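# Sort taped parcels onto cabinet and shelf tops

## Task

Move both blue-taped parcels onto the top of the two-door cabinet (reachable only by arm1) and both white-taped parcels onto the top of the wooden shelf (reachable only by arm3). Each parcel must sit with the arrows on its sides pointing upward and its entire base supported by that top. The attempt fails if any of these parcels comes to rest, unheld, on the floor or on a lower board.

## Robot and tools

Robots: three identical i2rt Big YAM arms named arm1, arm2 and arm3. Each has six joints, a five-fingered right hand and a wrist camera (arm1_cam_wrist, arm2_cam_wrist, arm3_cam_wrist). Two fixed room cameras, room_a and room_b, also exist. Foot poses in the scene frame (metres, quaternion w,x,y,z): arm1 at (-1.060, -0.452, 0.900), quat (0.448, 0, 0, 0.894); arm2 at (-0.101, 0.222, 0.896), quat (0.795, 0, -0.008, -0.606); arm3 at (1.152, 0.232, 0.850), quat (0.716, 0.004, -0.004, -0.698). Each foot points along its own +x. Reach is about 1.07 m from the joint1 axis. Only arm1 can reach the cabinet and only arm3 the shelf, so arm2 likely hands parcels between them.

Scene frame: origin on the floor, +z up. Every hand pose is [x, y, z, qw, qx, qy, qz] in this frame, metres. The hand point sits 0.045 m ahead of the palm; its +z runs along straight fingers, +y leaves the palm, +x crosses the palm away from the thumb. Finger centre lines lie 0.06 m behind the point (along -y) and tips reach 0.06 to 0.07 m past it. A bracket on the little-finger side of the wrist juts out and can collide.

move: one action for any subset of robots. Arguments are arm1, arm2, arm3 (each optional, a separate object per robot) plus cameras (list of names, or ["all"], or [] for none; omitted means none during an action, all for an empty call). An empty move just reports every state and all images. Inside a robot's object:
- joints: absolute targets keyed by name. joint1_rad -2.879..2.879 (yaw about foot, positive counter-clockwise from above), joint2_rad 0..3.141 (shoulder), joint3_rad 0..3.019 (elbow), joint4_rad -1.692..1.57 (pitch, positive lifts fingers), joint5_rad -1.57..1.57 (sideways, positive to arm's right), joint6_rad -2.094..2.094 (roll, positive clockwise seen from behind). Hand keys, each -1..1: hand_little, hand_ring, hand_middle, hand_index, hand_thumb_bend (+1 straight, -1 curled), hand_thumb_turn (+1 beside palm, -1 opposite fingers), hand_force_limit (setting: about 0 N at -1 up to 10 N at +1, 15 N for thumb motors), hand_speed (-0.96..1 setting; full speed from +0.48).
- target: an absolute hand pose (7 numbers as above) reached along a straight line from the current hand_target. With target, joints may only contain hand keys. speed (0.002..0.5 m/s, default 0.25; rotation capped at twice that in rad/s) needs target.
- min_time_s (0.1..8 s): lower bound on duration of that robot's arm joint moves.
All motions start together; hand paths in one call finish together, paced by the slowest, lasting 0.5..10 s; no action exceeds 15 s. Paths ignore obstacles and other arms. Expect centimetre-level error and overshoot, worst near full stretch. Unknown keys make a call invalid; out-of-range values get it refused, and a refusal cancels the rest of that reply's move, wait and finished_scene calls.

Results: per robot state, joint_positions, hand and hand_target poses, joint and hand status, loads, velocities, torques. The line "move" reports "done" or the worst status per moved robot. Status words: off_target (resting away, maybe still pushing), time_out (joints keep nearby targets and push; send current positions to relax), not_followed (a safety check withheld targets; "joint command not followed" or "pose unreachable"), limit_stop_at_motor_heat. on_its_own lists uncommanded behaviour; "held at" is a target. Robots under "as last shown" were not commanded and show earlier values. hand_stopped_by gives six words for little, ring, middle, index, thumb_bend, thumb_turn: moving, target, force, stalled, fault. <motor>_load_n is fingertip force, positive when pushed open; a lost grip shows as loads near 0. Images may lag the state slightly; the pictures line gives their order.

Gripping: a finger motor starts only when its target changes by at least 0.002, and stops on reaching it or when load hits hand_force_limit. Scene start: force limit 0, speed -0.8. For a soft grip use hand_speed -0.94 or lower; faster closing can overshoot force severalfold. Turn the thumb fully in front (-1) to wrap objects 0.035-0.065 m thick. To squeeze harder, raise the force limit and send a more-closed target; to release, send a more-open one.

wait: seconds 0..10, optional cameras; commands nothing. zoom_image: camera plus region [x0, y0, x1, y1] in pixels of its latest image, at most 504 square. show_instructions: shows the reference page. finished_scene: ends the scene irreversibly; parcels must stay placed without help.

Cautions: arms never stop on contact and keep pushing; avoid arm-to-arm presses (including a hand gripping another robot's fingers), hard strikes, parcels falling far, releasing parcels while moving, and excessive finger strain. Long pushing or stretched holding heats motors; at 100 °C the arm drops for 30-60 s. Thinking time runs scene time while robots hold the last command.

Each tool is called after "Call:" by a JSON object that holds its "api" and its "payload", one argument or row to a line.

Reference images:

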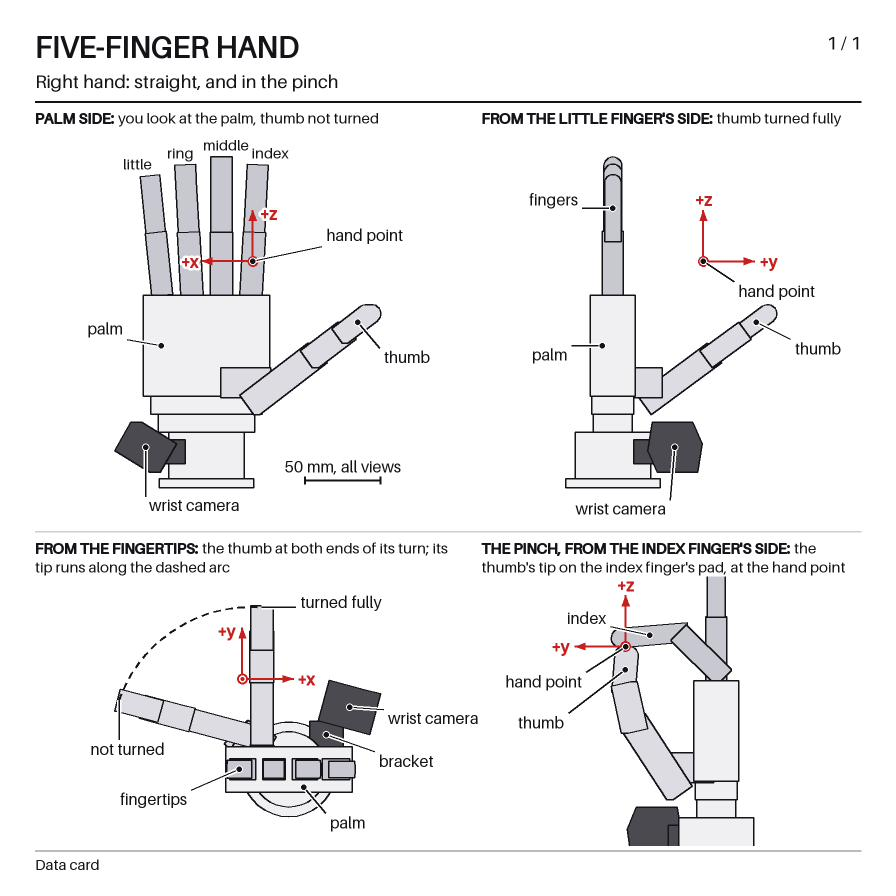

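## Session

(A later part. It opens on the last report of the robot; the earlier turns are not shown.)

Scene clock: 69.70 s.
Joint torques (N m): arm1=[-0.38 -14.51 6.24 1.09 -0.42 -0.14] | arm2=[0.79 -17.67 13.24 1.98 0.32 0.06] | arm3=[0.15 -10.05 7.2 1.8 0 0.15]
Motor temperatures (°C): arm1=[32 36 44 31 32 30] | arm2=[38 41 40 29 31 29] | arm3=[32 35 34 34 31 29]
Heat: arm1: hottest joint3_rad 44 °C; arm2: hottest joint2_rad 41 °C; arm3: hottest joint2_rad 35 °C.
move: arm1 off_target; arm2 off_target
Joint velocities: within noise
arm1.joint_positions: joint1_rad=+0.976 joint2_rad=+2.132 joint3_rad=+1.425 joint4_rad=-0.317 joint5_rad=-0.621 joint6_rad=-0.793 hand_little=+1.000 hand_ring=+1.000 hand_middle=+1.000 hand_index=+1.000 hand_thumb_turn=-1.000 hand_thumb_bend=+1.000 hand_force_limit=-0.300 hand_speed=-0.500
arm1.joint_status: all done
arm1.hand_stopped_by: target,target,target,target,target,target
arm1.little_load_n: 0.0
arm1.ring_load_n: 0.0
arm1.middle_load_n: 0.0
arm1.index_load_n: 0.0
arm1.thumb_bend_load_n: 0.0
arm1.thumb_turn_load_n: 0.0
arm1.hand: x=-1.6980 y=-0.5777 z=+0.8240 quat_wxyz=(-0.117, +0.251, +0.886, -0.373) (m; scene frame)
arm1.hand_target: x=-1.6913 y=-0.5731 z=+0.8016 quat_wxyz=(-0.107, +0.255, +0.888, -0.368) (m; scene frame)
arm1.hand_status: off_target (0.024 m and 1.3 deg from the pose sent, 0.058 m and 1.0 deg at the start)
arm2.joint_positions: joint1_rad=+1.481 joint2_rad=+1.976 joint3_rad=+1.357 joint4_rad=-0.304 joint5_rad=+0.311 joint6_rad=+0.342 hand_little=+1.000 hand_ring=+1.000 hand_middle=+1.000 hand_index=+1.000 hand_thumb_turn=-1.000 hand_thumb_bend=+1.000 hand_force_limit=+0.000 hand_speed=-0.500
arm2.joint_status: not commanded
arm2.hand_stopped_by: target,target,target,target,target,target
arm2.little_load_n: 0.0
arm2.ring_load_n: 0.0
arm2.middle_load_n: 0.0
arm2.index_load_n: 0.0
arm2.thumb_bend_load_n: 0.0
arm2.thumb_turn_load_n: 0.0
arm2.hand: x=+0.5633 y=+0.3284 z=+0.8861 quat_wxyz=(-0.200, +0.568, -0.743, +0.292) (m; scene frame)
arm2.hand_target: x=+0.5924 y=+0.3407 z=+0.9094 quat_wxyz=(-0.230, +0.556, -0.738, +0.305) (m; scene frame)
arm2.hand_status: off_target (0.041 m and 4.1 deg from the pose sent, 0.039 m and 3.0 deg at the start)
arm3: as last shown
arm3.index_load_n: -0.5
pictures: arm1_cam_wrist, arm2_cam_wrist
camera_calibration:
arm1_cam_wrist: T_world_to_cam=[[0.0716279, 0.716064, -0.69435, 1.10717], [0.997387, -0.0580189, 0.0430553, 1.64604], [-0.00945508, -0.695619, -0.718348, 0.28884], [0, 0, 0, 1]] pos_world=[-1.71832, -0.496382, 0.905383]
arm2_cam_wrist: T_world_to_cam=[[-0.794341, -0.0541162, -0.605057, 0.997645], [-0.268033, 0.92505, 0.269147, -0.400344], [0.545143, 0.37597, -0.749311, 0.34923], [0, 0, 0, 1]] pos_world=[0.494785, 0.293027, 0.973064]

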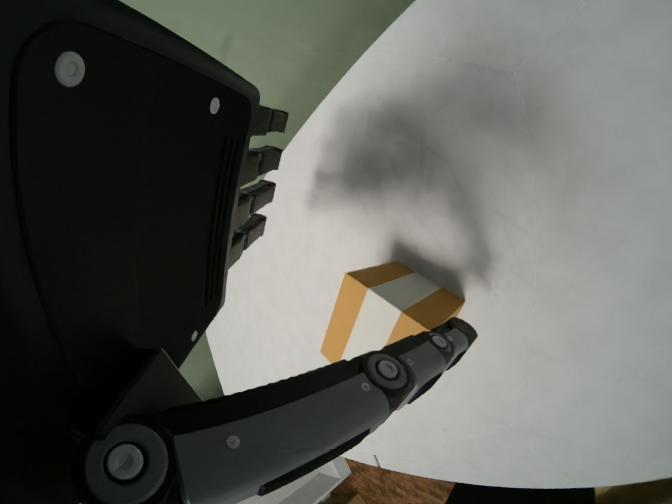

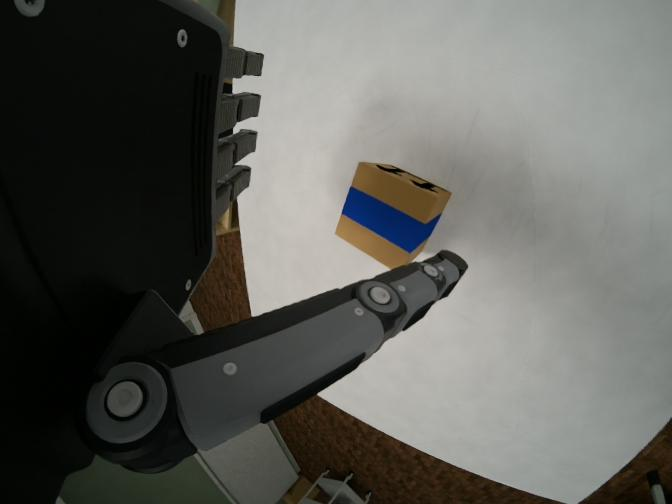

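Call:
{"api": "zoom_image", "payload": {
  "camera": "arm1_cam_wrist",
  "region": [310, 250, 490, 370]
}}

Call:
{"api": "move", "payload": {
  "cameras": ["arm1_cam_wrist", "room_a"]
}}

Scaled by 2.800 from the camera's 672x504 image, which has a finer 960x720 frame.

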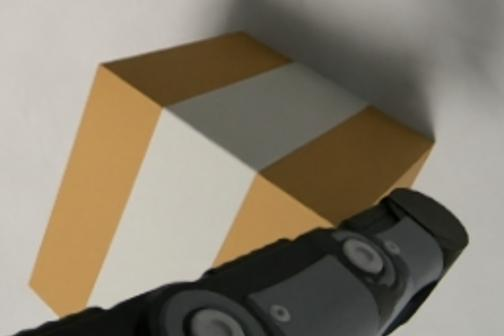

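Scene clock: 71.23 s.
Joint torques (N m): arm1=[-0.32 -14.39 6.32 1.13 -0.43 -0.14] | arm2=[0.62 -17.67 13.24 1.85 0.36 0.05] | arm3=[0.03 -9.64 7.31 1.96 -0.01 0.12]
Motor temperatures (°C): arm1=[32 36 44 31 32 30] | arm2=[38 41 40 29 31 29] | arm3=[32 35 34 34 30 29]
Heat: arm1: hottest joint3_rad 44 °C; arm2: hottest joint2_rad 41 °C; arm3: hottest joint2_rad 35 °C.
Joint velocities: within noise
arm1.joint_positions: joint1_rad=+0.976 joint2_rad=+2.132 joint3_rad=+1.425 joint4_rad=-0.317 joint5_rad=-0.621 joint6_rad=-0.793 hand_little=+1.000 hand_ring=+1.000 hand_middle=+1.000 hand_index=+1.000 hand_thumb_turn=-1.000 hand_thumb_bend=+1.000 hand_force_limit=-0.300 hand_speed=-0.500
arm1.joint_status: all done
arm1.hand_stopped_by: target,target,target,target,target,target
arm1.little_load_n: 0.0
arm1.ring_load_n: 0.0
arm1.middle_load_n: 0.0
arm1.index_load_n: 0.0
arm1.thumb_bend_load_n: 0.0
arm1.thumb_turn_load_n: 0.0
arm1.hand: x=-1.6980 y=-0.5777 z=+0.8240 quat_wxyz=(-0.117, +0.251, +0.886, -0.373) (m; scene frame)
arm1.hand_target: x=-1.6913 y=-0.5731 z=+0.8016 quat_wxyz=(-0.107, +0.255, +0.888, -0.368) (m; scene frame)
arm1.hand_status: off_target (0.024 m and 1.3 deg from the pose sent, 0.058 m and 1.0 deg at the start)
arm2.joint_positions: joint1_rad=+1.481 joint2_rad=+1.976 joint3_rad=+1.357 joint4_rad=-0.304 joint5_rad=+0.311 joint6_rad=+0.342 hand_little=+1.000 hand_ring=+1.000 hand_middle=+1.000 hand_index=+1.000 hand_thumb_turn=-1.000 hand_thumb_bend=+1.000 hand_force_limit=+0.000 hand_speed=-0.500
arm2.joint_status: not commanded
arm2.hand_stopped_by: target,target,target,target,target,target
arm2.little_load_n: 0.0
arm2.ring_load_n: 0.0
arm2.middle_load_n: -0.5
arm2.index_load_n: 0.0
arm2.thumb_bend_load_n: 0.0
arm2.thumb_turn_load_n: 0.0
arm2.hand: x=+0.5633 y=+0.3284 z=+0.8861 quat_wxyz=(-0.200, +0.568, -0.743, +0.292) (m; scene frame)
arm2.hand_target: x=+0.5924 y=+0.3407 z=+0.9094 quat_wxyz=(-0.230, +0.556, -0.738, +0.305) (m; scene frame)
arm2.hand_status: off_target (0.041 m and 4.1 deg from the pose sent, 0.039 m and 3.0 deg at the start)
arm3.joint_positions: joint1_rad=+1.174 joint2_rad=+1.545 joint3_rad=+0.570 joint4_rad=+0.141 joint5_rad=-0.053 joint6_rad=-0.069 hand_little=+1.000 hand_ring=+1.000 hand_middle=+1.000 hand_index=+1.000 hand_thumb_turn=-1.000 hand_thumb_bend=+1.000 hand_force_limit=+0.000 hand_speed=-0.500
arm3.joint_status: not commanded
arm3.hand_stopped_by: target,target,target,target,target,target
arm3.little_load_n: 0.0
arm3.ring_load_n: 0.0
arm3.middle_load_n: 0.0
arm3.index_load_n: 0.5
arm3.thumb_bend_load_n: 0.0
arm3.thumb_turn_load_n: 0.0
arm3.hand: x=+1.5644 y=+0.1108 z=+0.8104 quat_wxyz=(-0.218, +0.559, -0.744, +0.294) (m; scene frame)
arm3.hand_target: x=+1.5796 y=+0.1102 z=+0.8204 quat_wxyz=(-0.230, +0.556, -0.738, +0.305) (m; scene frame)
arm3.hand_status: not commanded
pictures: arm1_cam_wrist, room_a
camera_calibration:
arm1_cam_wrist: T_world_to_cam=[[0.0716279, 0.716064, -0.69435, 1.10717], [0.997387, -0.0580189, 0.0430553, 1.64604], [-0.00945508, -0.695619, -0.718348, 0.28884], [0, 0, 0, 1]] pos_world=[-1.71832, -0.496382, 0.905383]

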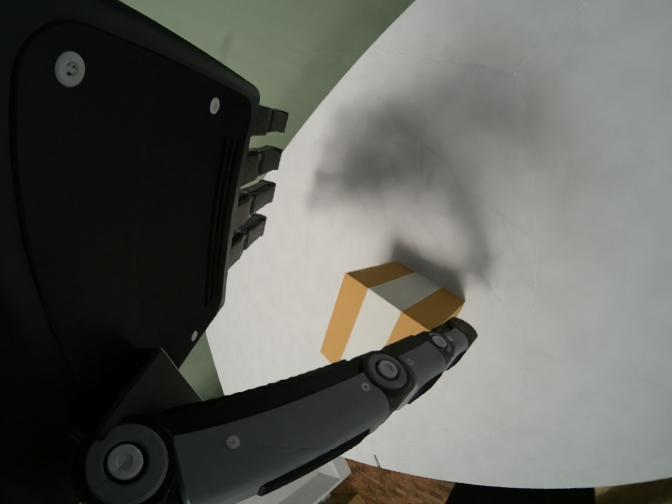

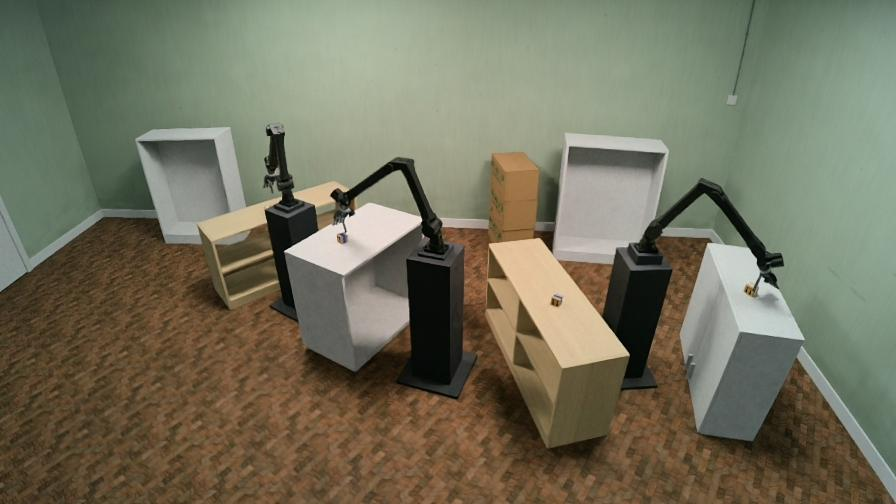

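Call:
{"api": "move", "payload": {
  "arm1": {"target": [-1.672, -0.570, 0.835, 0.1055, -0.2547, -0.8881, 0.3679], "speed": 0.1}
}}

Call:
{"api": "move", "payload": {
  "arm1": {"target": [-1.677, -0.571, 0.798, 0.1055, -0.2547, -0.8881, 0.3679], "speed": 0.06},
  "arm2": {"target": [0.599, 0.343, 0.885, 0.2303, -0.5560, 0.7379, -0.3056], "speed": 0.08},
  "cameras": ["arm1_cam_wrist"]
}}

Scene clock: 76.73 s.
Joint torques (N m): arm1=[-0.5 -16.38 6.5 0.34 -0.49 -0.16] | arm2=[0.91 -17.61 13.27 2 0.32 0.08] | arm3=[-0.15 -9.41 7.05 1.95 -0.03 0.12]
Motor temperatures (°C): arm1=[32 36 44 31 32 30] | arm2=[38 41 40 29 31 29] | arm3=[32 35 34 34 30 29]
Heat: arm1: hottest joint3_rad 44 °C; arm2: hottest joint2_rad 41 °C; arm3: hottest joint2_rad 35 °C.
move: arm1 done
Joint velocities: within noise
arm1.joint_positions: joint1_rad=+0.973 joint2_rad=+2.075 joint3_rad=+1.362 joint4_rad=-0.339 joint5_rad=-0.624 joint6_rad=-0.796 hand_little=+1.000 hand_ring=+1.000 hand_middle=+1.000 hand_index=+1.000 hand_thumb_turn=-1.000 hand_thumb_bend=+1.000 hand_force_limit=-0.300 hand_speed=-0.500
arm1.joint_status: not commanded
arm1.hand_stopped_by: target,target,target,target,target,target
arm1.little_load_n: 0.0
arm1.ring_load_n: 0.0
arm1.middle_load_n: 0.0
arm1.index_load_n: 0.0
arm1.thumb_bend_load_n: 0.0
arm1.thumb_turn_load_n: 0.0
arm1.hand: x=-1.6734 y=-0.5754 z=+0.8349 quat_wxyz=(-0.106, +0.255, +0.887, -0.369) (m; scene frame)
arm1.hand_target: x=-1.6721 y=-0.5700 z=+0.8350 quat_wxyz=(-0.106, +0.255, +0.888, -0.368) (m; scene frame)
arm1.hand_status: done (0.006 m and 0.2 deg from the pose sent, 0.029 m and 1.5 deg at the start)
arm2, arm3: as last shown
arm2.middle_load_n: 0.0
arm3.index_load_n: 0.0
pictures: none

Scene clock: 78.00 s.
Joint torques (N m): arm1=[-0.5 -14.33 6.98 1.06 -0.45 -0.16] | arm2=[0.67 -17.96 13.07 2.04 0.34 0.04] | arm3=[0.09 -9.47 7.36 1.84 -0.04 0.15]
Motor temperatures (°C): arm1=[32 36 44 31 32 30] | arm2=[38 41 40 29 31 29] | arm3=[32 35 34 34 30 29]
Heat: arm1: hottest joint3_rad 44 °C; arm2: hottest joint2_rad 41 °C; arm3: hottest joint2_rad 35 °C.
move: arm1 off_target; arm2 off_target
Joint velocities: within noise
arm1.joint_positions: joint1_rad=+0.973 joint2_rad=+2.118 joint3_rad=+1.362 joint4_rad=-0.292 joint5_rad=-0.624 joint6_rad=-0.796 hand_little=+1.000 hand_ring=+1.000 hand_middle=+1.000 hand_index=+1.000 hand_thumb_turn=-1.000 hand_thumb_bend=+1.000 hand_force_limit=-0.300 hand_speed=-0.500
arm1.joint_status: not commanded
arm1.hand_stopped_by: target,target,target,target,target,target
arm1.little_load_n: 0.0
arm1.ring_load_n: 0.0
arm1.middle_load_n: 0.0
arm1.index_load_n: 0.0
arm1.thumb_bend_load_n: 0.0
arm1.thumb_turn_load_n: 0.0
arm1.hand: x=-1.6760 y=-0.5755 z=+0.8124 quat_wxyz=(-0.107, +0.254, +0.887, -0.370) (m; scene frame)
arm1.hand_target: x=-1.6767 y=-0.5709 z=+0.7983 quat_wxyz=(-0.106, +0.255, +0.888, -0.368) (m; scene frame)
arm1.hand_status: off_target (0.015 m and 0.3 deg from the pose sent, 0.037 m and 0.2 deg at the start)
arm2.joint_positions: joint1_rad=+1.482 joint2_rad=+2.017 joint3_rad=+1.357 joint4_rad=-0.261 joint5_rad=+0.313 joint6_rad=+0.344 hand_little=+1.000 hand_ring=+1.000 hand_middle=+1.000 hand_index=+1.000 hand_thumb_turn=-1.000 hand_thumb_bend=+1.000 hand_force_limit=+0.000 hand_speed=-0.500
arm2.joint_status: not commanded
arm2.hand_stopped_by: target,target,target,target,target,target
arm2.little_load_n: 0.0
arm2.ring_load_n: 0.0
arm2.middle_load_n: 0.0
arm2.index_load_n: -0.5
arm2.thumb_bend_load_n: 0.0
arm2.thumb_turn_load_n: 0.0
arm2.hand: x=+0.5675 y=+0.3299 z=+0.8645 quat_wxyz=(-0.201, +0.567, -0.743, +0.292) (m; scene frame)
arm2.hand_target: x=+0.5965 y=+0.3426 z=+0.8864 quat_wxyz=(-0.230, +0.556, -0.738, +0.305) (m; scene frame)
arm2.hand_status: off_target (0.040 m and 4.0 deg from the pose sent, 0.038 m and 4.1 deg at the start)
arm3: as last shown
arm3.little_load_n: -0.5
pictures: arm1_cam_wrist
camera_calibration:
arm1_cam_wrist: T_world_to_cam=[[0.0857193, 0.716442, -0.692361, 1.11814], [0.996295, -0.0567566, 0.0646178, 1.60607], [0.00699882, -0.695335, -0.718652, 0.310268], [0, 0, 0, 1]] pos_world=[-1.69813, -0.494185, 0.893348]

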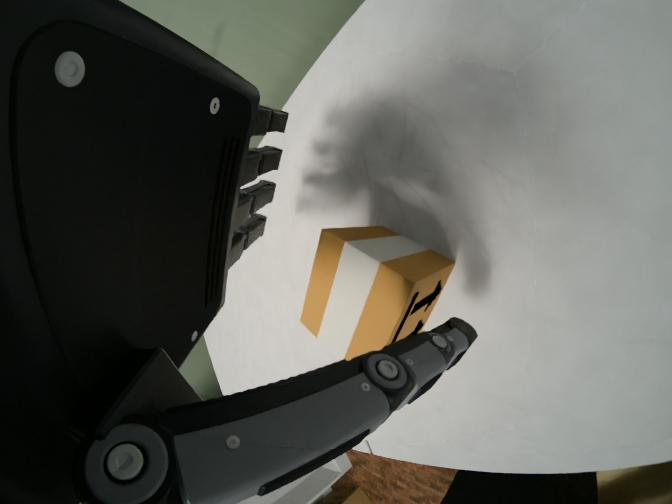

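Call:
{"api": "move", "payload": {
  "arm1": {"target": [-1.6795, -0.5695, 0.791, 0.1055, -0.2547, -0.8881, 0.3679], "speed": 0.06, "joints": {"hand_index": 0.4, "hand_middle": 0.4}},
  "arm2": {"target": [0.601, 0.345, 0.868, 0.2303, -0.5560, 0.7379, -0.3056], "speed": 0.08},
  "cameras": ["arm1_cam_wrist", "arm2_cam_wrist"]
}}

Scene clock: 80.00 s.
Joint torques (N m): arm1=[-0.67 -14.15 7.61 1.06 -0.48 -0.16] | arm2=[0.85 -18.32 12.72 1.84 0.34 0.03] | arm3=[-0.09 -10.17 7.1 1.92 -0.03 0.16]
Motor temperatures (°C): arm1=[32 36 44 31 32 30] | arm2=[38 41 40 29 31 29] | arm3=[32 35 34 34 30 29]
Heat: arm1: hottest joint3_rad 44 °C; arm2: hottest joint2_rad 41 °C; arm3: hottest joint2_rad 35 °C.
move: arm1 off_target; arm2 off_target
Joint velocities: within noise
arm1.joint_positions: joint1_rad=+0.972 joint2_rad=+2.129 joint3_rad=+1.362 joint4_rad=-0.285 joint5_rad=-0.624 joint6_rad=-0.798 hand_little=+1.000 hand_ring=+1.000 hand_middle=+0.400 hand_index=+0.400 hand_thumb_turn=-1.000 hand_thumb_bend=+1.000 hand_force_limit=-0.300 hand_speed=-0.500
arm1.joint_status: all done
arm1.hand_stopped_by: target,target,target,target,target,target
arm1.little_load_n: 0.0
arm1.ring_load_n: 0.0
arm1.middle_load_n: 0.0
arm1.index_load_n: 0.0
arm1.thumb_bend_load_n: -0.5
arm1.thumb_turn_load_n: 0.0
arm1.hand: x=-1.6754 y=-0.5743 z=+0.8058 quat_wxyz=(-0.106, +0.255, +0.887, -0.369) (m; scene frame)
arm1.hand_target: x=-1.6791 y=-0.5693 z=+0.7914 quat_wxyz=(-0.106, +0.255, +0.888, -0.368) (m; scene frame)
arm1.hand_status: off_target (0.016 m and 0.2 deg from the pose sent, 0.022 m and 0.3 deg at the start)
arm2.joint_positions: joint1_rad=+1.486 joint2_rad=+2.049 joint3_rad=+1.358 joint4_rad=-0.230 joint5_rad=+0.315 joint6_rad=+0.346 hand_little=+1.000 hand_ring=+1.000 hand_middle=+1.000 hand_index=+1.000 hand_thumb_turn=-1.000 hand_thumb_bend=+1.000 hand_force_limit=+0.000 hand_speed=-0.500
arm2.joint_status: not commanded
arm2.hand_stopped_by: target,target,target,target,target,target
arm2.little_load_n: 0.0
arm2.ring_load_n: 0.0
arm2.middle_load_n: 0.0
arm2.index_load_n: 0.0
arm2.thumb_bend_load_n: 0.0
arm2.thumb_turn_load_n: 0.0
arm2.hand: x=+0.5699 y=+0.3322 z=+0.8480 quat_wxyz=(-0.201, +0.567, -0.743, +0.292) (m; scene frame)
arm2.hand_target: x=+0.5985 y=+0.3448 z=+0.8692 quat_wxyz=(-0.230, +0.556, -0.738, +0.305) (m; scene frame)
arm2.hand_status: off_target (0.039 m and 4.0 deg from the pose sent, 0.037 m and 4.0 deg at the start)
arm3: as last shown
pictures: arm1_cam_wrist, arm2_cam_wrist
camera_calibration:
arm1_cam_wrist: T_world_to_cam=[[0.0887218, 0.716696, -0.691719, 1.11726], [0.996014, -0.0574142, 0.0682641, 1.60224], [0.00921008, -0.695018, -0.718933, 0.310441], [0, 0, 0, 1]] pos_world=[-1.69784, -0.492984, 0.886642]
arm2_cam_wrist: T_world_to_cam=[[-0.792619, -0.0540693, -0.607315, 0.98091], [-0.268698, 0.925097, 0.268321, -0.390772], [0.547317, 0.375861, -0.747778, 0.313178], [0, 0, 0, 1]] pos_world=[0.501081, 0.296828, 0.934762]

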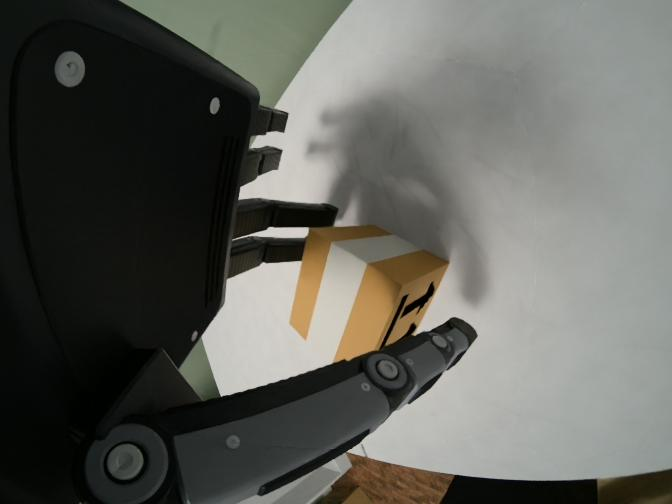

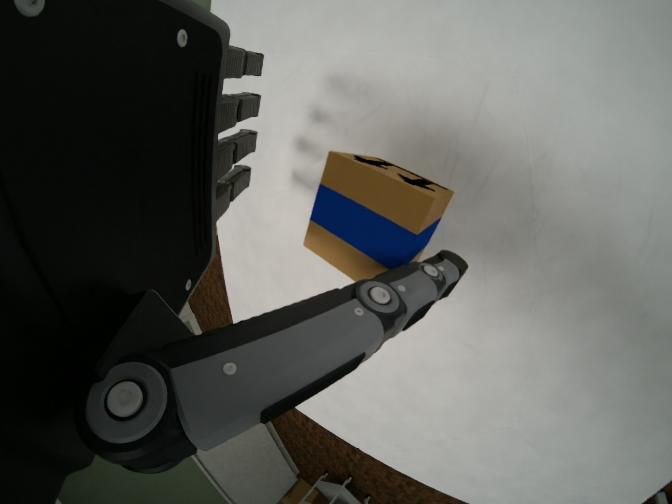

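Call:
{"api": "move", "payload": {
  "arm1": {"joints": {"hand_index": -0.3, "hand_middle": -0.3, "hand_speed": -0.88, "hand_force_limit": -0.3}},
  "arm2": {"target": [0.601, 0.345, 0.860, 0.2303, -0.5560, 0.7379, -0.3056], "speed": 0.08, "joints": {"hand_index": 0.4, "hand_middle": 0.4}},
  "cameras": ["arm1_cam_wrist", "arm2_cam_wrist"]
}}

Call:
{"api": "zoom_image", "payload": {
  "camera": "arm2_cam_wrist",
  "region": [280, 120, 480, 300]
}}

Scene clock: 85.13 s.
Joint torques (N m): arm1=[-0.62 -13.98 7.6 1.05 -0.48 -0.15] | arm2=[0.85 -17.44 12.48 1.98 0.33 0.05] | arm3=[-0.03 -9.82 7.09 1.83 -0.02 0.13]
Motor temperatures (°C): arm1=[32 36 44 31 32 30] | arm2=[38 41 40 29 31 29] | arm3=[32 35 35 34 30 29]
Heat: arm1: hottest joint3_rad 44 °C; arm2: hottest joint2_rad 41 °C; arm3: hottest joint2_rad 35 °C.
move: arm1 off_target; arm2 off_target
Joint velocities: within noise
arm1.joint_positions: joint1_rad=+0.972 joint2_rad=+2.130 joint3_rad=+1.362 joint4_rad=-0.285 joint5_rad=-0.624 joint6_rad=-0.798 hand_little=+1.000 hand_ring=+1.000 hand_middle=-0.033 hand_index=-0.044 hand_thumb_turn=-1.000 hand_thumb_bend=+1.000 hand_force_limit=-0.300 hand_speed=-0.880
arm1.joint_status: hand_middle off_target (ended at -0.033, target -0.300); hand_index off_target (ended at -0.044, target -0.300); the others done
arm1.hand_stopped_by: target,target,force,force,target,target
arm1.little_load_n: 0.0
arm1.ring_load_n: -0.5
arm1.middle_load_n: 3.0
arm1.index_load_n: 4.0
arm1.thumb_bend_load_n: 0.5
arm1.thumb_turn_load_n: -1.0
arm1.hand: x=-1.6753 y=-0.5742 z=+0.8055 quat_wxyz=(-0.106, +0.255, +0.887, -0.369) (m; scene frame)
arm1.hand_target: x=-1.6790 y=-0.5693 z=+0.7912 quat_wxyz=(-0.106, +0.255, +0.888, -0.368) (m; scene frame)
arm1.hand_status: not commanded
arm2.joint_positions: joint1_rad=+1.486 joint2_rad=+2.057 joint3_rad=+1.358 joint4_rad=-0.214 joint5_rad=+0.315 joint6_rad=+0.347 hand_little=+1.000 hand_ring=+1.000 hand_middle=+0.400 hand_index=+0.400 hand_thumb_turn=-1.000 hand_thumb_bend=+1.000 hand_force_limit=+0.000 hand_speed=-0.500
arm2.joint_status: all done
arm2.hand_stopped_by: target,target,target,target,target,target
arm2.little_load_n: 0.0
arm2.ring_load_n: 0.0
arm2.middle_load_n: 0.0
arm2.index_load_n: 0.0
arm2.thumb_bend_load_n: 0.0
arm2.thumb_turn_load_n: 0.0
arm2.hand: x=+0.5725 y=+0.3327 z=+0.8449 quat_wxyz=(-0.205, +0.566, -0.743, +0.294) (m; scene frame)
arm2.hand_target: x=+0.5989 y=+0.3450 z=+0.8612 quat_wxyz=(-0.231, +0.556, -0.738, +0.305) (m; scene frame)
arm2.hand_status: off_target (0.034 m and 3.5 deg from the pose sent, 0.035 m and 3.9 deg at the start)
arm3: as last shown
arm3.little_load_n: 0.0
pictures: arm1_cam_wrist, arm2_cam_wrist
camera_calibration:
arm1_cam_wrist: T_world_to_cam=[[0.0886441, 0.716817, -0.691604, 1.11694], [0.996018, -0.0571607, 0.0684168, 1.60215], [0.00950976, -0.694915, -0.719029, 0.310941], [0, 0, 0, 1]] pos_world=[-1.69774, -0.492985, 0.886442]
arm2_cam_wrist: T_world_to_cam=[[-0.787424, -0.0521523, -0.614202, 0.983328], [-0.270297, 0.924722, 0.268009, -0.388458], [0.553989, 0.377054, -0.742244, 0.300415], [0, 0, 0, 1]] pos_world=[0.50287, 0.297225, 0.931054]

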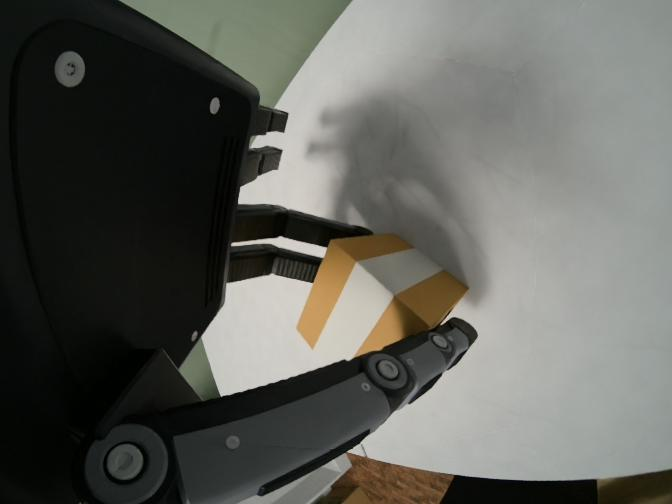

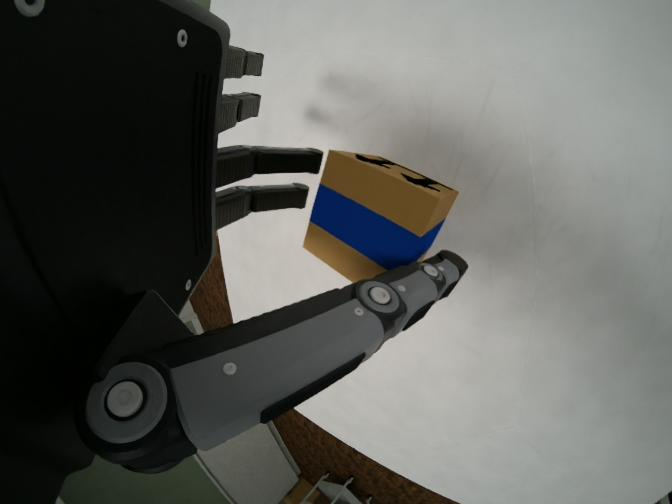

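Scaled by 2.520 from the camera's 672x504 image, which has a finer 960x720 frame.

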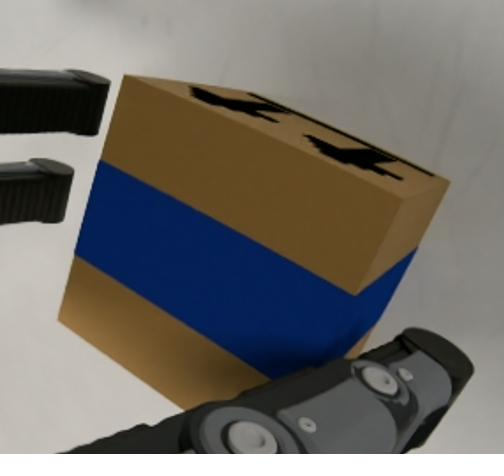

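Call:
{"api": "move", "payload": {
  "arm1": {"target": [-1.66, -0.56, 0.93, 0.1055, -0.2547, -0.8881, 0.3679], "speed": 0.15},
  "arm2": {"target": [0.601, 0.345, 0.853, 0.2303, -0.5560, 0.7379, -0.3056], "speed": 0.05, "joints": {"hand_index": 0.1, "hand_middle": 0.1, "hand_force_limit": -0.3, "hand_speed": -0.8}},
  "cameras": ["arm1_cam_wrist", "arm2_cam_wrist"]
}}

Call:
{"api": "zoom_image", "payload": {
  "camera": "arm1_cam_wrist",
  "region": [280, 200, 490, 370]
}}

Scene clock: 95.53 s.
Joint torques (N m): arm1=[-0.44 -15.21 9.01 0.25 -0.48 -0.14] | arm2=[0.67 -17.61 12.22 1.88 0.34 0.03] | arm3=[-0.21 -10.29 7.15 1.8 -0.02 0.16]
Motor temperatures (°C): arm1=[32 37 44 31 32 30] | arm2=[38 42 40 29 31 29] | arm3=[32 35 35 34 30 29]
Heat: arm1: hottest joint3_rad 44 °C; arm2: hottest joint2_rad 42 °C; arm3: hottest joint2_rad 35 °C.
move: arm1 off_target; arm2 off_target
Joint velocities: within noise
arm1.joint_positions: joint1_rad=+0.957 joint2_rad=+1.905 joint3_rad=+1.362 joint4_rad=-0.539 joint5_rad=-0.631 joint6_rad=-0.814 hand_little=+1.000 hand_ring=+1.000 hand_middle=-0.033 hand_index=-0.045 hand_thumb_turn=-1.000 hand_thumb_bend=+1.000 hand_force_limit=-0.300 hand_speed=-0.880
arm1.joint_status: not commanded
arm1.hand_stopped_by: target,target,force,force,target,target
arm1.little_load_n: 0.0
arm1.ring_load_n: -0.5
arm1.middle_load_n: 0.0
arm1.index_load_n: 0.0
arm1.thumb_bend_load_n: -0.5
arm1.thumb_turn_load_n: 0.0
arm1.hand: x=-1.6525 y=-0.5647 z=+0.9221 quat_wxyz=(-0.097, +0.259, +0.888, -0.366) (m; scene frame)
arm1.hand_target: x=-1.6599 y=-0.5600 z=+0.9301 quat_wxyz=(-0.106, +0.255, +0.888, -0.368) (m; scene frame)
arm1.hand_status: off_target (0.012 m and 1.1 deg from the pose sent, 0.126 m and 0.2 deg at the start)
arm2.joint_positions: joint1_rad=+1.486 joint2_rad=+2.068 joint3_rad=+1.358 joint4_rad=-0.199 joint5_rad=+0.315 joint6_rad=+0.347 hand_little=+1.000 hand_ring=+1.000 hand_middle=+0.100 hand_index=+0.100 hand_thumb_turn=-1.000 hand_thumb_bend=+1.000 hand_force_limit=-0.300 hand_speed=-0.800
arm2.joint_status: all done
arm2.hand_stopped_by: target,target,target,target,target,target
arm2.little_load_n: 0.0
arm2.ring_load_n: 0.0
arm2.middle_load_n: 0.0
arm2.index_load_n: 0.0
arm2.thumb_bend_load_n: 0.0
arm2.thumb_turn_load_n: 0.0
arm2.hand: x=+0.5740 y=+0.3330 z=+0.8397 quat_wxyz=(-0.206, +0.565, -0.743, +0.295) (m; scene frame)
arm2.hand_target: x=+0.5991 y=+0.3450 z=+0.8540 quat_wxyz=(-0.231, +0.556, -0.738, +0.305) (m; scene frame)
arm2.hand_status: off_target (0.032 m and 3.2 deg from the pose sent, 0.032 m and 3.5 deg at the start)
arm3: as last shown
pictures: arm1_cam_wrist, arm2_cam_wrist
camera_calibration:
arm1_cam_wrist: T_world_to_cam=[[0.102436, 0.717216, -0.68928, 1.20958], [0.994453, -0.0572146, 0.0882558, 1.5511], [0.0238616, -0.694498, -0.719099, 0.425202], [0, 0, 0, 1]] pos_world=[-1.67655, -0.483485, 1.00261]
arm2_cam_wrist: T_world_to_cam=[[-0.785371, -0.051365, -0.616891, 0.982114], [-0.270975, 0.924526, 0.268002, -0.386344], [0.556565, 0.377643, -0.740014, 0.292093], [0, 0, 0, 1]] pos_world=[0.504065, 0.297324, 0.925551]

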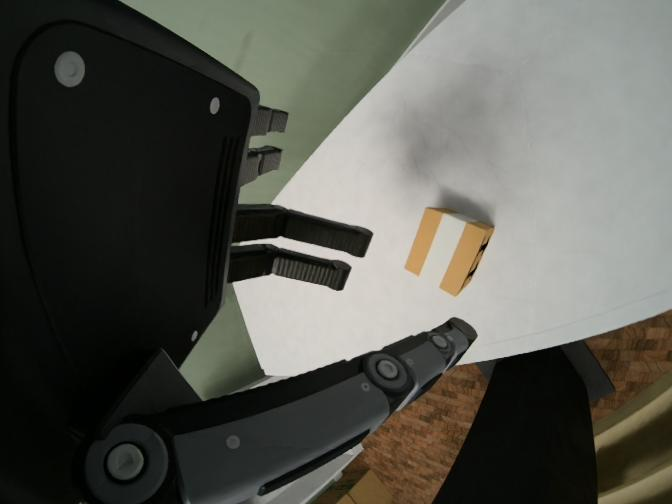

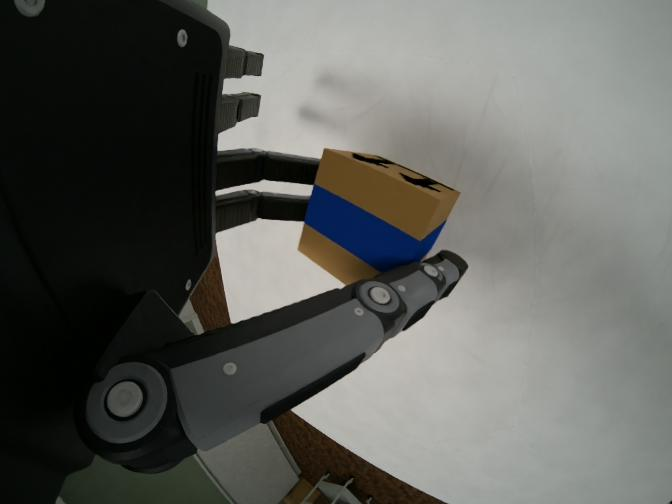

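Scaled by 2.400 from the camera's 672x504 image, which has a finer 960x720 frame.

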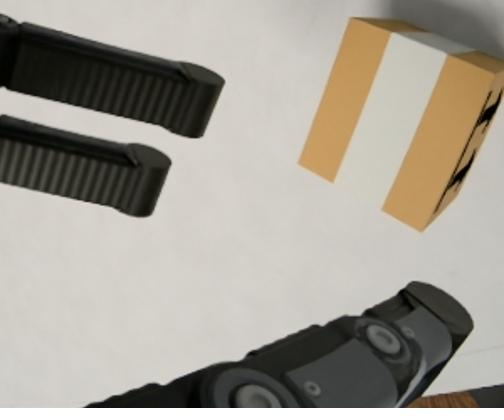

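Call:
{"api": "move", "payload": {
  "arm1": {"target": [-1.673, -0.560, 0.845, 0.0893, -0.2157, -0.8984, 0.3721], "speed": 0.12, "joints": {"hand_index": 0.5, "hand_middle": 0.5, "hand_speed": 0}},
  "arm2": {"joints": {"hand_index": -0.45, "hand_middle": -0.45, "hand_speed": -0.88, "hand_force_limit": 0.5}},
  "cameras": ["arm1_cam_wrist", "arm2_cam_wrist"]
}}

Scene clock: 103.03 s.
Joint torques (N m): arm1=[-0.67 -14.39 9.72 0.81 -0.55 -0.15] | arm2=[0.62 -17.73 12.07 1.99 0.36 0.05] | arm3=[0.32 -9.82 7.21 1.84 -0.06 0.14]
Motor temperatures (°C): arm1=[32 37 44 31 32 30] | arm2=[38 43 40 29 31 29] | arm3=[32 35 35 34 30 29]
Heat: arm1: hottest joint3_rad 44 °C; arm2: hottest joint2_rad 43 °C; arm3: hottest joint2_rad 35 °C.
move: arm1 off_target; arm2 off_target
Joint velocities: within noise
arm1.joint_positions: joint1_rad=+0.953 joint2_rad=+2.057 joint3_rad=+1.376 joint4_rad=-0.478 joint5_rad=-0.672 joint6_rad=-0.917 hand_little=+1.000 hand_ring=+1.000 hand_middle=+0.500 hand_index=+0.500 hand_thumb_turn=-1.000 hand_thumb_bend=+1.000 hand_force_limit=-0.300 hand_speed=+0.000
arm1.joint_status: all done
arm1.hand_stopped_by: target,target,target,target,target,target
arm1.little_load_n: 0.0
arm1.ring_load_n: 0.0
arm1.middle_load_n: 0.0
arm1.index_load_n: 0.0
arm1.thumb_bend_load_n: 0.0
arm1.thumb_turn_load_n: 0.0
arm1.hand: x=-1.6545 y=-0.5644 z=+0.8441 quat_wxyz=(-0.074, +0.223, +0.899, -0.369) (m; scene frame)
arm1.hand_target: x=-1.6723 y=-0.5598 z=+0.8453 quat_wxyz=(-0.089, +0.216, +0.898, -0.372) (m; scene frame)
arm1.hand_status: off_target (0.019 m and 1.9 deg from the pose sent, 0.080 m and 5.2 deg at the start)
arm2.joint_positions: joint1_rad=+1.486 joint2_rad=+2.069 joint3_rad=+1.358 joint4_rad=-0.199 joint5_rad=+0.315 joint6_rad=+0.347 hand_little=+1.000 hand_ring=+1.000 hand_middle=-0.041 hand_index=-0.097 hand_thumb_turn=-1.000 hand_thumb_bend=+1.001 hand_force_limit=+0.500 hand_speed=-0.880
arm2.joint_status: hand_middle off_target (ended at -0.041, target -0.450); hand_index off_target (ended at -0.097, target -0.450); the others done
arm2.hand_stopped_by: target,target,force,force,target,target
arm2.little_load_n: 0.0
arm2.ring_load_n: 0.0
arm2.middle_load_n: 5.5
arm2.index_load_n: 9.5
arm2.thumb_bend_load_n: 2.0
arm2.thumb_turn_load_n: -1.5
arm2.hand: x=+0.5739 y=+0.3329 z=+0.8395 quat_wxyz=(-0.206, +0.565, -0.743, +0.295) (m; scene frame)
arm2.hand_target: x=+0.5991 y=+0.3450 z=+0.8540 quat_wxyz=(-0.231, +0.556, -0.738, +0.305) (m; scene frame)
arm2.hand_status: not commanded
arm3: as last shown
pictures: arm1_cam_wrist, arm2_cam_wrist
camera_calibration:
arm1_cam_wrist: T_world_to_cam=[[0.0493139, 0.723267, -0.688805, 1.07094], [0.994288, 0.0298092, 0.102485, 1.59693], [0.0946568, -0.689924, -0.717666, 0.487944], [0, 0, 0, 1]] pos_world=[-1.68681, -0.485531, 0.924185]
arm2_cam_wrist: T_world_to_cam=[[-0.785546, -0.051415, -0.616664, 0.981884], [-0.270691, 0.924689, 0.267726, -0.386228], [0.556457, 0.377237, -0.740303, 0.292388], [0, 0, 0, 1]] pos_world=[0.504065, 0.297325, 0.925351]

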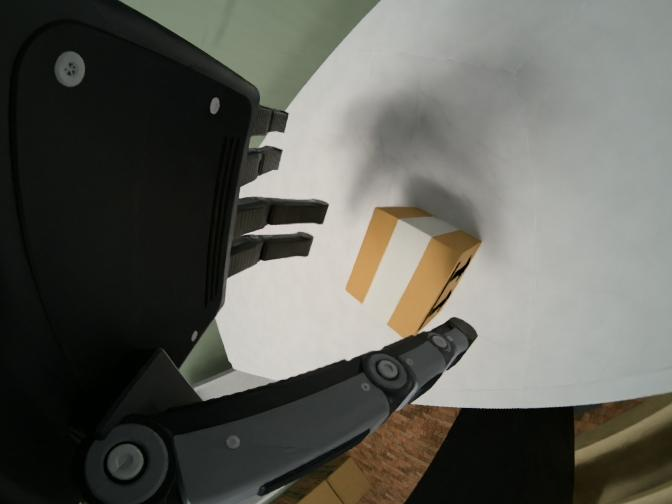

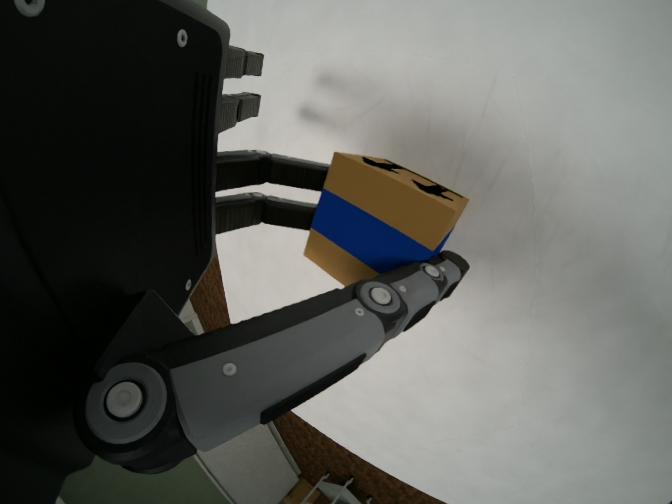

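Call:
{"api": "move", "payload": {
  "arm1": {"target": [-1.685, -0.559, 0.790, 0.0893, -0.2157, -0.8984, 0.3721], "speed": 0.08, "joints": {"hand_index": 0.35, "hand_middle": 0.35}},
  "arm2": {"target": [0.590, 0.342, 0.900, 0.2303, -0.5560, 0.7379, -0.3056], "speed": 0.05},
  "cameras": ["arm1_cam_wrist", "arm2_cam_wrist"]
}}

Scene clock: 107.23 s.
Joint torques (N m): arm1=[-0.38 -14.27 9.32 0.84 -0.47 -0.14] | arm2=[0.56 -21.77 11.19 0.9 0.25 0.01] | arm3=[0.26 -10.11 7.13 1.78 -0.05 0.15]
Motor temperatures (°C): arm1=[32 37 44 31 32 30] | arm2=[38 43 40 29 31 29] | arm3=[32 35 35 34 30 29]
Heat: arm1: hottest joint3_rad 44 °C; arm2: hottest joint2_rad 43 °C; arm3: hottest joint2_rad 35 °C.
move: arm1 off_target; arm2 off_target
Joint velocities: within noise
arm1.joint_positions: joint1_rad=+0.950 joint2_rad=+2.161 joint3_rad=+1.408 joint4_rad=-0.395 joint5_rad=-0.675 joint6_rad=-0.919 hand_little=+1.000 hand_ring=+1.000 hand_middle=+0.350 hand_index=+0.350 hand_thumb_turn=-1.000 hand_thumb_bend=+1.000 hand_force_limit=-0.300 hand_speed=+0.000
arm1.joint_status: all done
arm1.hand_stopped_by: target,target,target,target,target,target
arm1.little_load_n: 0.0
arm1.ring_load_n: 0.0
arm1.middle_load_n: 0.0
arm1.index_load_n: 0.0
arm1.thumb_bend_load_n: 0.0
arm1.thumb_turn_load_n: 0.0
arm1.hand: x=-1.6700 y=-0.5635 z=+0.7983 quat_wxyz=(-0.080, +0.220, +0.899, -0.371) (m; scene frame)
arm1.hand_target: x=-1.6844 y=-0.5587 z=+0.7904 quat_wxyz=(-0.090, +0.216, +0.898, -0.372) (m; scene frame)
arm1.hand_status: off_target (0.018 m and 1.2 deg from the pose sent, 0.062 m and 1.9 deg at the start)
arm2.joint_positions: joint1_rad=+1.486 joint2_rad=+2.028 joint3_rad=+1.358 joint4_rad=-0.252 joint5_rad=+0.315 joint6_rad=+0.347 hand_little=+1.000 hand_ring=+1.000 hand_middle=-0.041 hand_index=-0.097 hand_thumb_turn=-1.000 hand_thumb_bend=+1.001 hand_force_limit=+0.500 hand_speed=-0.880
arm2.joint_status: not commanded
arm2.hand_stopped_by: target,target,force,force,target,target
arm2.little_load_n: 0.0
arm2.ring_load_n: 0.0
arm2.middle_load_n: 5.5
arm2.index_load_n: 9.5
arm2.thumb_bend_load_n: 2.0
arm2.thumb_turn_load_n: -1.5
arm2.hand: x=+0.5682 y=+0.3320 z=+0.8592 quat_wxyz=(-0.201, +0.567, -0.744, +0.292) (m; scene frame)
arm2.hand_target: x=+0.5884 y=+0.3418 z=+0.9001 quat_wxyz=(-0.230, +0.556, -0.738, +0.305) (m; scene frame)
arm2.hand_status: off_target (0.047 m and 4.0 deg from the pose sent, 0.063 m and 3.3 deg at the start)
arm3: as last shown
arm3.thumb_bend_load_n: -0.5
pictures: arm1_cam_wrist, arm2_cam_wrist
camera_calibration:
arm1_cam_wrist: T_world_to_cam=[[0.0399191, 0.721889, -0.690856, 1.02468], [0.995587, 0.0300288, 0.0889049, 1.63013], [0.0849251, -0.691357, -0.717505, 0.439897], [0, 0, 0, 1]] pos_world=[-1.7012, -0.48453, 0.878607]
arm2_cam_wrist: T_world_to_cam=[[-0.793096, -0.0527427, -0.606809, 0.985727], [-0.267278, 0.92534, 0.268902, -0.395472], [0.547322, 0.375451, -0.747981, 0.322832], [0, 0, 0, 1]] pos_world=[0.499382, 0.296728, 0.945962]

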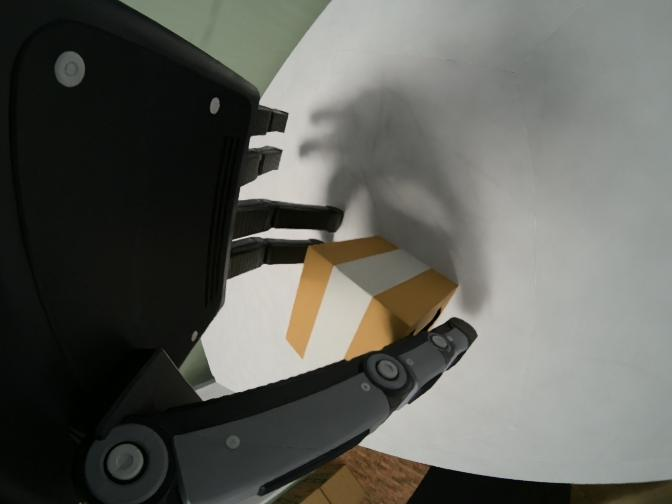

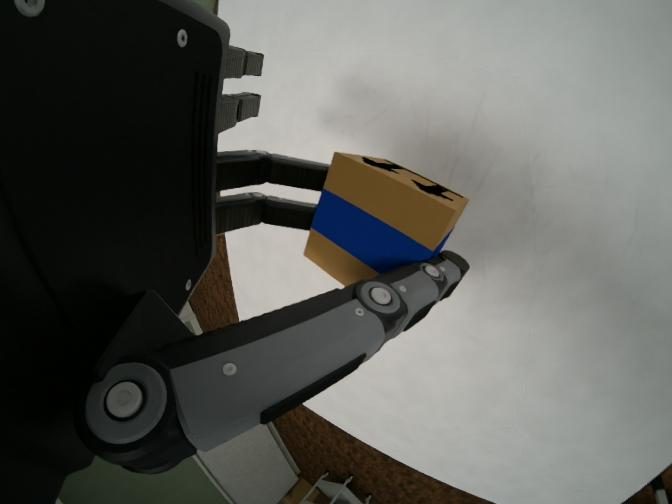

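Call:
{"api": "move", "payload": {
  "arm1": {"joints": {"hand_index": -0.45, "hand_middle": -0.45, "hand_force_limit": 0.5, "hand_speed": -0.88}},
  "arm2": {"target": [0.58, 0.342, 1.03, 0.2303, -0.5560, 0.7379, -0.3056], "speed": 0.08},
  "cameras": ["arm1_cam_wrist", "arm2_cam_wrist"]
}}

Scene clock: 114.47 s.
Joint torques (N m): arm1=[-0.62 -14.33 9.29 0.87 -0.49 -0.15] | arm2=[0.73 -19.9 14.61 0.88 0.28 0.06] | arm3=[0.38 -9.52 7.13 1.88 0 0.13]
Motor temperatures (°C): arm1=[31 37 44 31 32 30] | arm2=[38 42 40 29 30 29] | arm3=[32 35 35 34 30 28]
Heat: arm1: hottest joint3_rad 44 °C; arm2: hottest joint2_rad 42 °C; arm3: hottest joint2_rad 35 °C.
move: arm1 off_target; arm2 off_target
Joint velocities: within noise
arm1.joint_positions: joint1_rad=+0.950 joint2_rad=+2.161 joint3_rad=+1.408 joint4_rad=-0.395 joint5_rad=-0.675 joint6_rad=-0.919 hand_little=+1.000 hand_ring=+1.000 hand_middle=-0.014 hand_index=-0.059 hand_thumb_turn=-1.000 hand_thumb_bend=+1.000 hand_force_limit=+0.500 hand_speed=-0.880
arm1.joint_status: hand_middle off_target (ended at -0.014, target -0.450); hand_index off_target (ended at -0.059, target -0.450); the others done
arm1.hand_stopped_by: target,target,force,force,target,target
arm1.little_load_n: 0.0
arm1.ring_load_n: 0.0
arm1.middle_load_n: 5.5
arm1.index_load_n: 11.5
arm1.thumb_bend_load_n: 1.5
arm1.thumb_turn_load_n: -2.5
arm1.hand: x=-1.6700 y=-0.5635 z=+0.7983 quat_wxyz=(-0.080, +0.220, +0.899, -0.371) (m; scene frame)
arm1.hand_target: x=-1.6843 y=-0.5587 z=+0.7904 quat_wxyz=(-0.090, +0.216, +0.898, -0.372) (m; scene frame)
arm1.hand_status: not commanded
arm2.joint_positions: joint1_rad=+1.486 joint2_rad=+1.854 joint3_rad=+1.444 joint4_rad=-0.537 joint5_rad=+0.315 joint6_rad=+0.347 hand_little=+1.000 hand_ring=+1.000 hand_middle=-0.041 hand_index=-0.097 hand_thumb_turn=-1.000 hand_thumb_bend=+1.001 hand_force_limit=+0.500 hand_speed=-0.880
arm2.joint_status: not commanded
arm2.hand_stopped_by: target,target,force,force,target,target
arm2.little_load_n: -0.5
arm2.ring_load_n: -0.5
arm2.middle_load_n: 5.5
arm2.index_load_n: 9.0
arm2.thumb_bend_load_n: 2.0
arm2.thumb_turn_load_n: -1.5
arm2.hand: x=+0.5550 y=+0.3310 z=+0.9759 quat_wxyz=(-0.190, +0.571, -0.745, +0.287) (m; scene frame)
arm2.hand_target: x=+0.5768 y=+0.3415 z=+1.0303 quat_wxyz=(-0.231, +0.556, -0.738, +0.305) (m; scene frame)
arm2.hand_status: off_target (0.061 m and 5.4 deg from the pose sent, 0.171 m and 4.0 deg at the start)
arm3.joint_positions: joint1_rad=+1.174 joint2_rad=+1.545 joint3_rad=+0.570 joint4_rad=+0.141 joint5_rad=-0.053 joint6_rad=-0.069 hand_little=+1.000 hand_ring=+1.000 hand_middle=+1.000 hand_index=+1.000 hand_thumb_turn=-1.000 hand_thumb_bend=+1.000 hand_force_limit=+0.000 hand_speed=-0.500
arm3.joint_status: not commanded
arm3.hand_stopped_by: target,target,target,target,target,target
arm3.little_load_n: 0.0
arm3.ring_load_n: 0.0
arm3.middle_load_n: 0.0
arm3.index_load_n: 0.0
arm3.thumb_bend_load_n: 0.0
arm3.thumb_turn_load_n: 0.0
arm3.hand: x=+1.5644 y=+0.1108 z=+0.8104 quat_wxyz=(-0.218, +0.559, -0.744, +0.294) (m; scene frame)
arm3.hand_target: x=+1.5796 y=+0.1102 z=+0.8204 quat_wxyz=(-0.230, +0.556, -0.738, +0.305) (m; scene frame)
arm3.hand_status: not commanded
pictures: arm1_cam_wrist, arm2_cam_wrist
camera_calibration:
arm1_cam_wrist: T_world_to_cam=[[0.0399191, 0.721889, -0.690856, 1.02468], [0.995587, 0.0300288, 0.0889049, 1.63013], [0.0849251, -0.691357, -0.717505, 0.439897], [0, 0, 0, 1]] pos_world=[-1.7012, -0.48453, 0.878607]
arm2_cam_wrist: T_world_to_cam=[[-0.807497, -0.0551786, -0.587286, 1.03572], [-0.260479, 0.92664, 0.271087, -0.435715], [0.529244, 0.371877, -0.762632, 0.443336], [0, 0, 0, 1]] pos_world=[0.488215, 0.296035, 1.06448]

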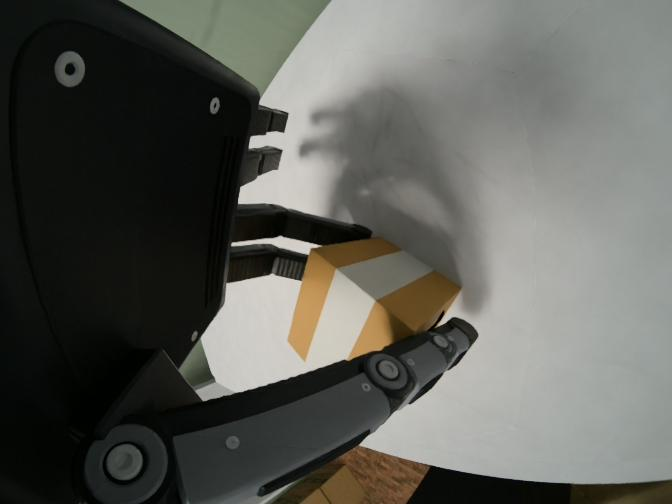

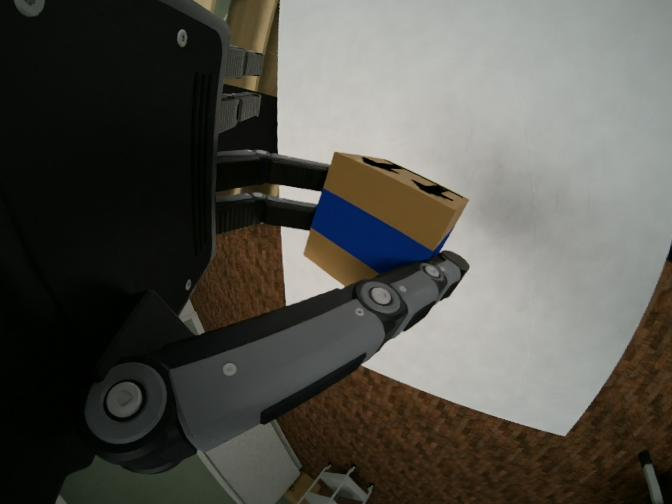

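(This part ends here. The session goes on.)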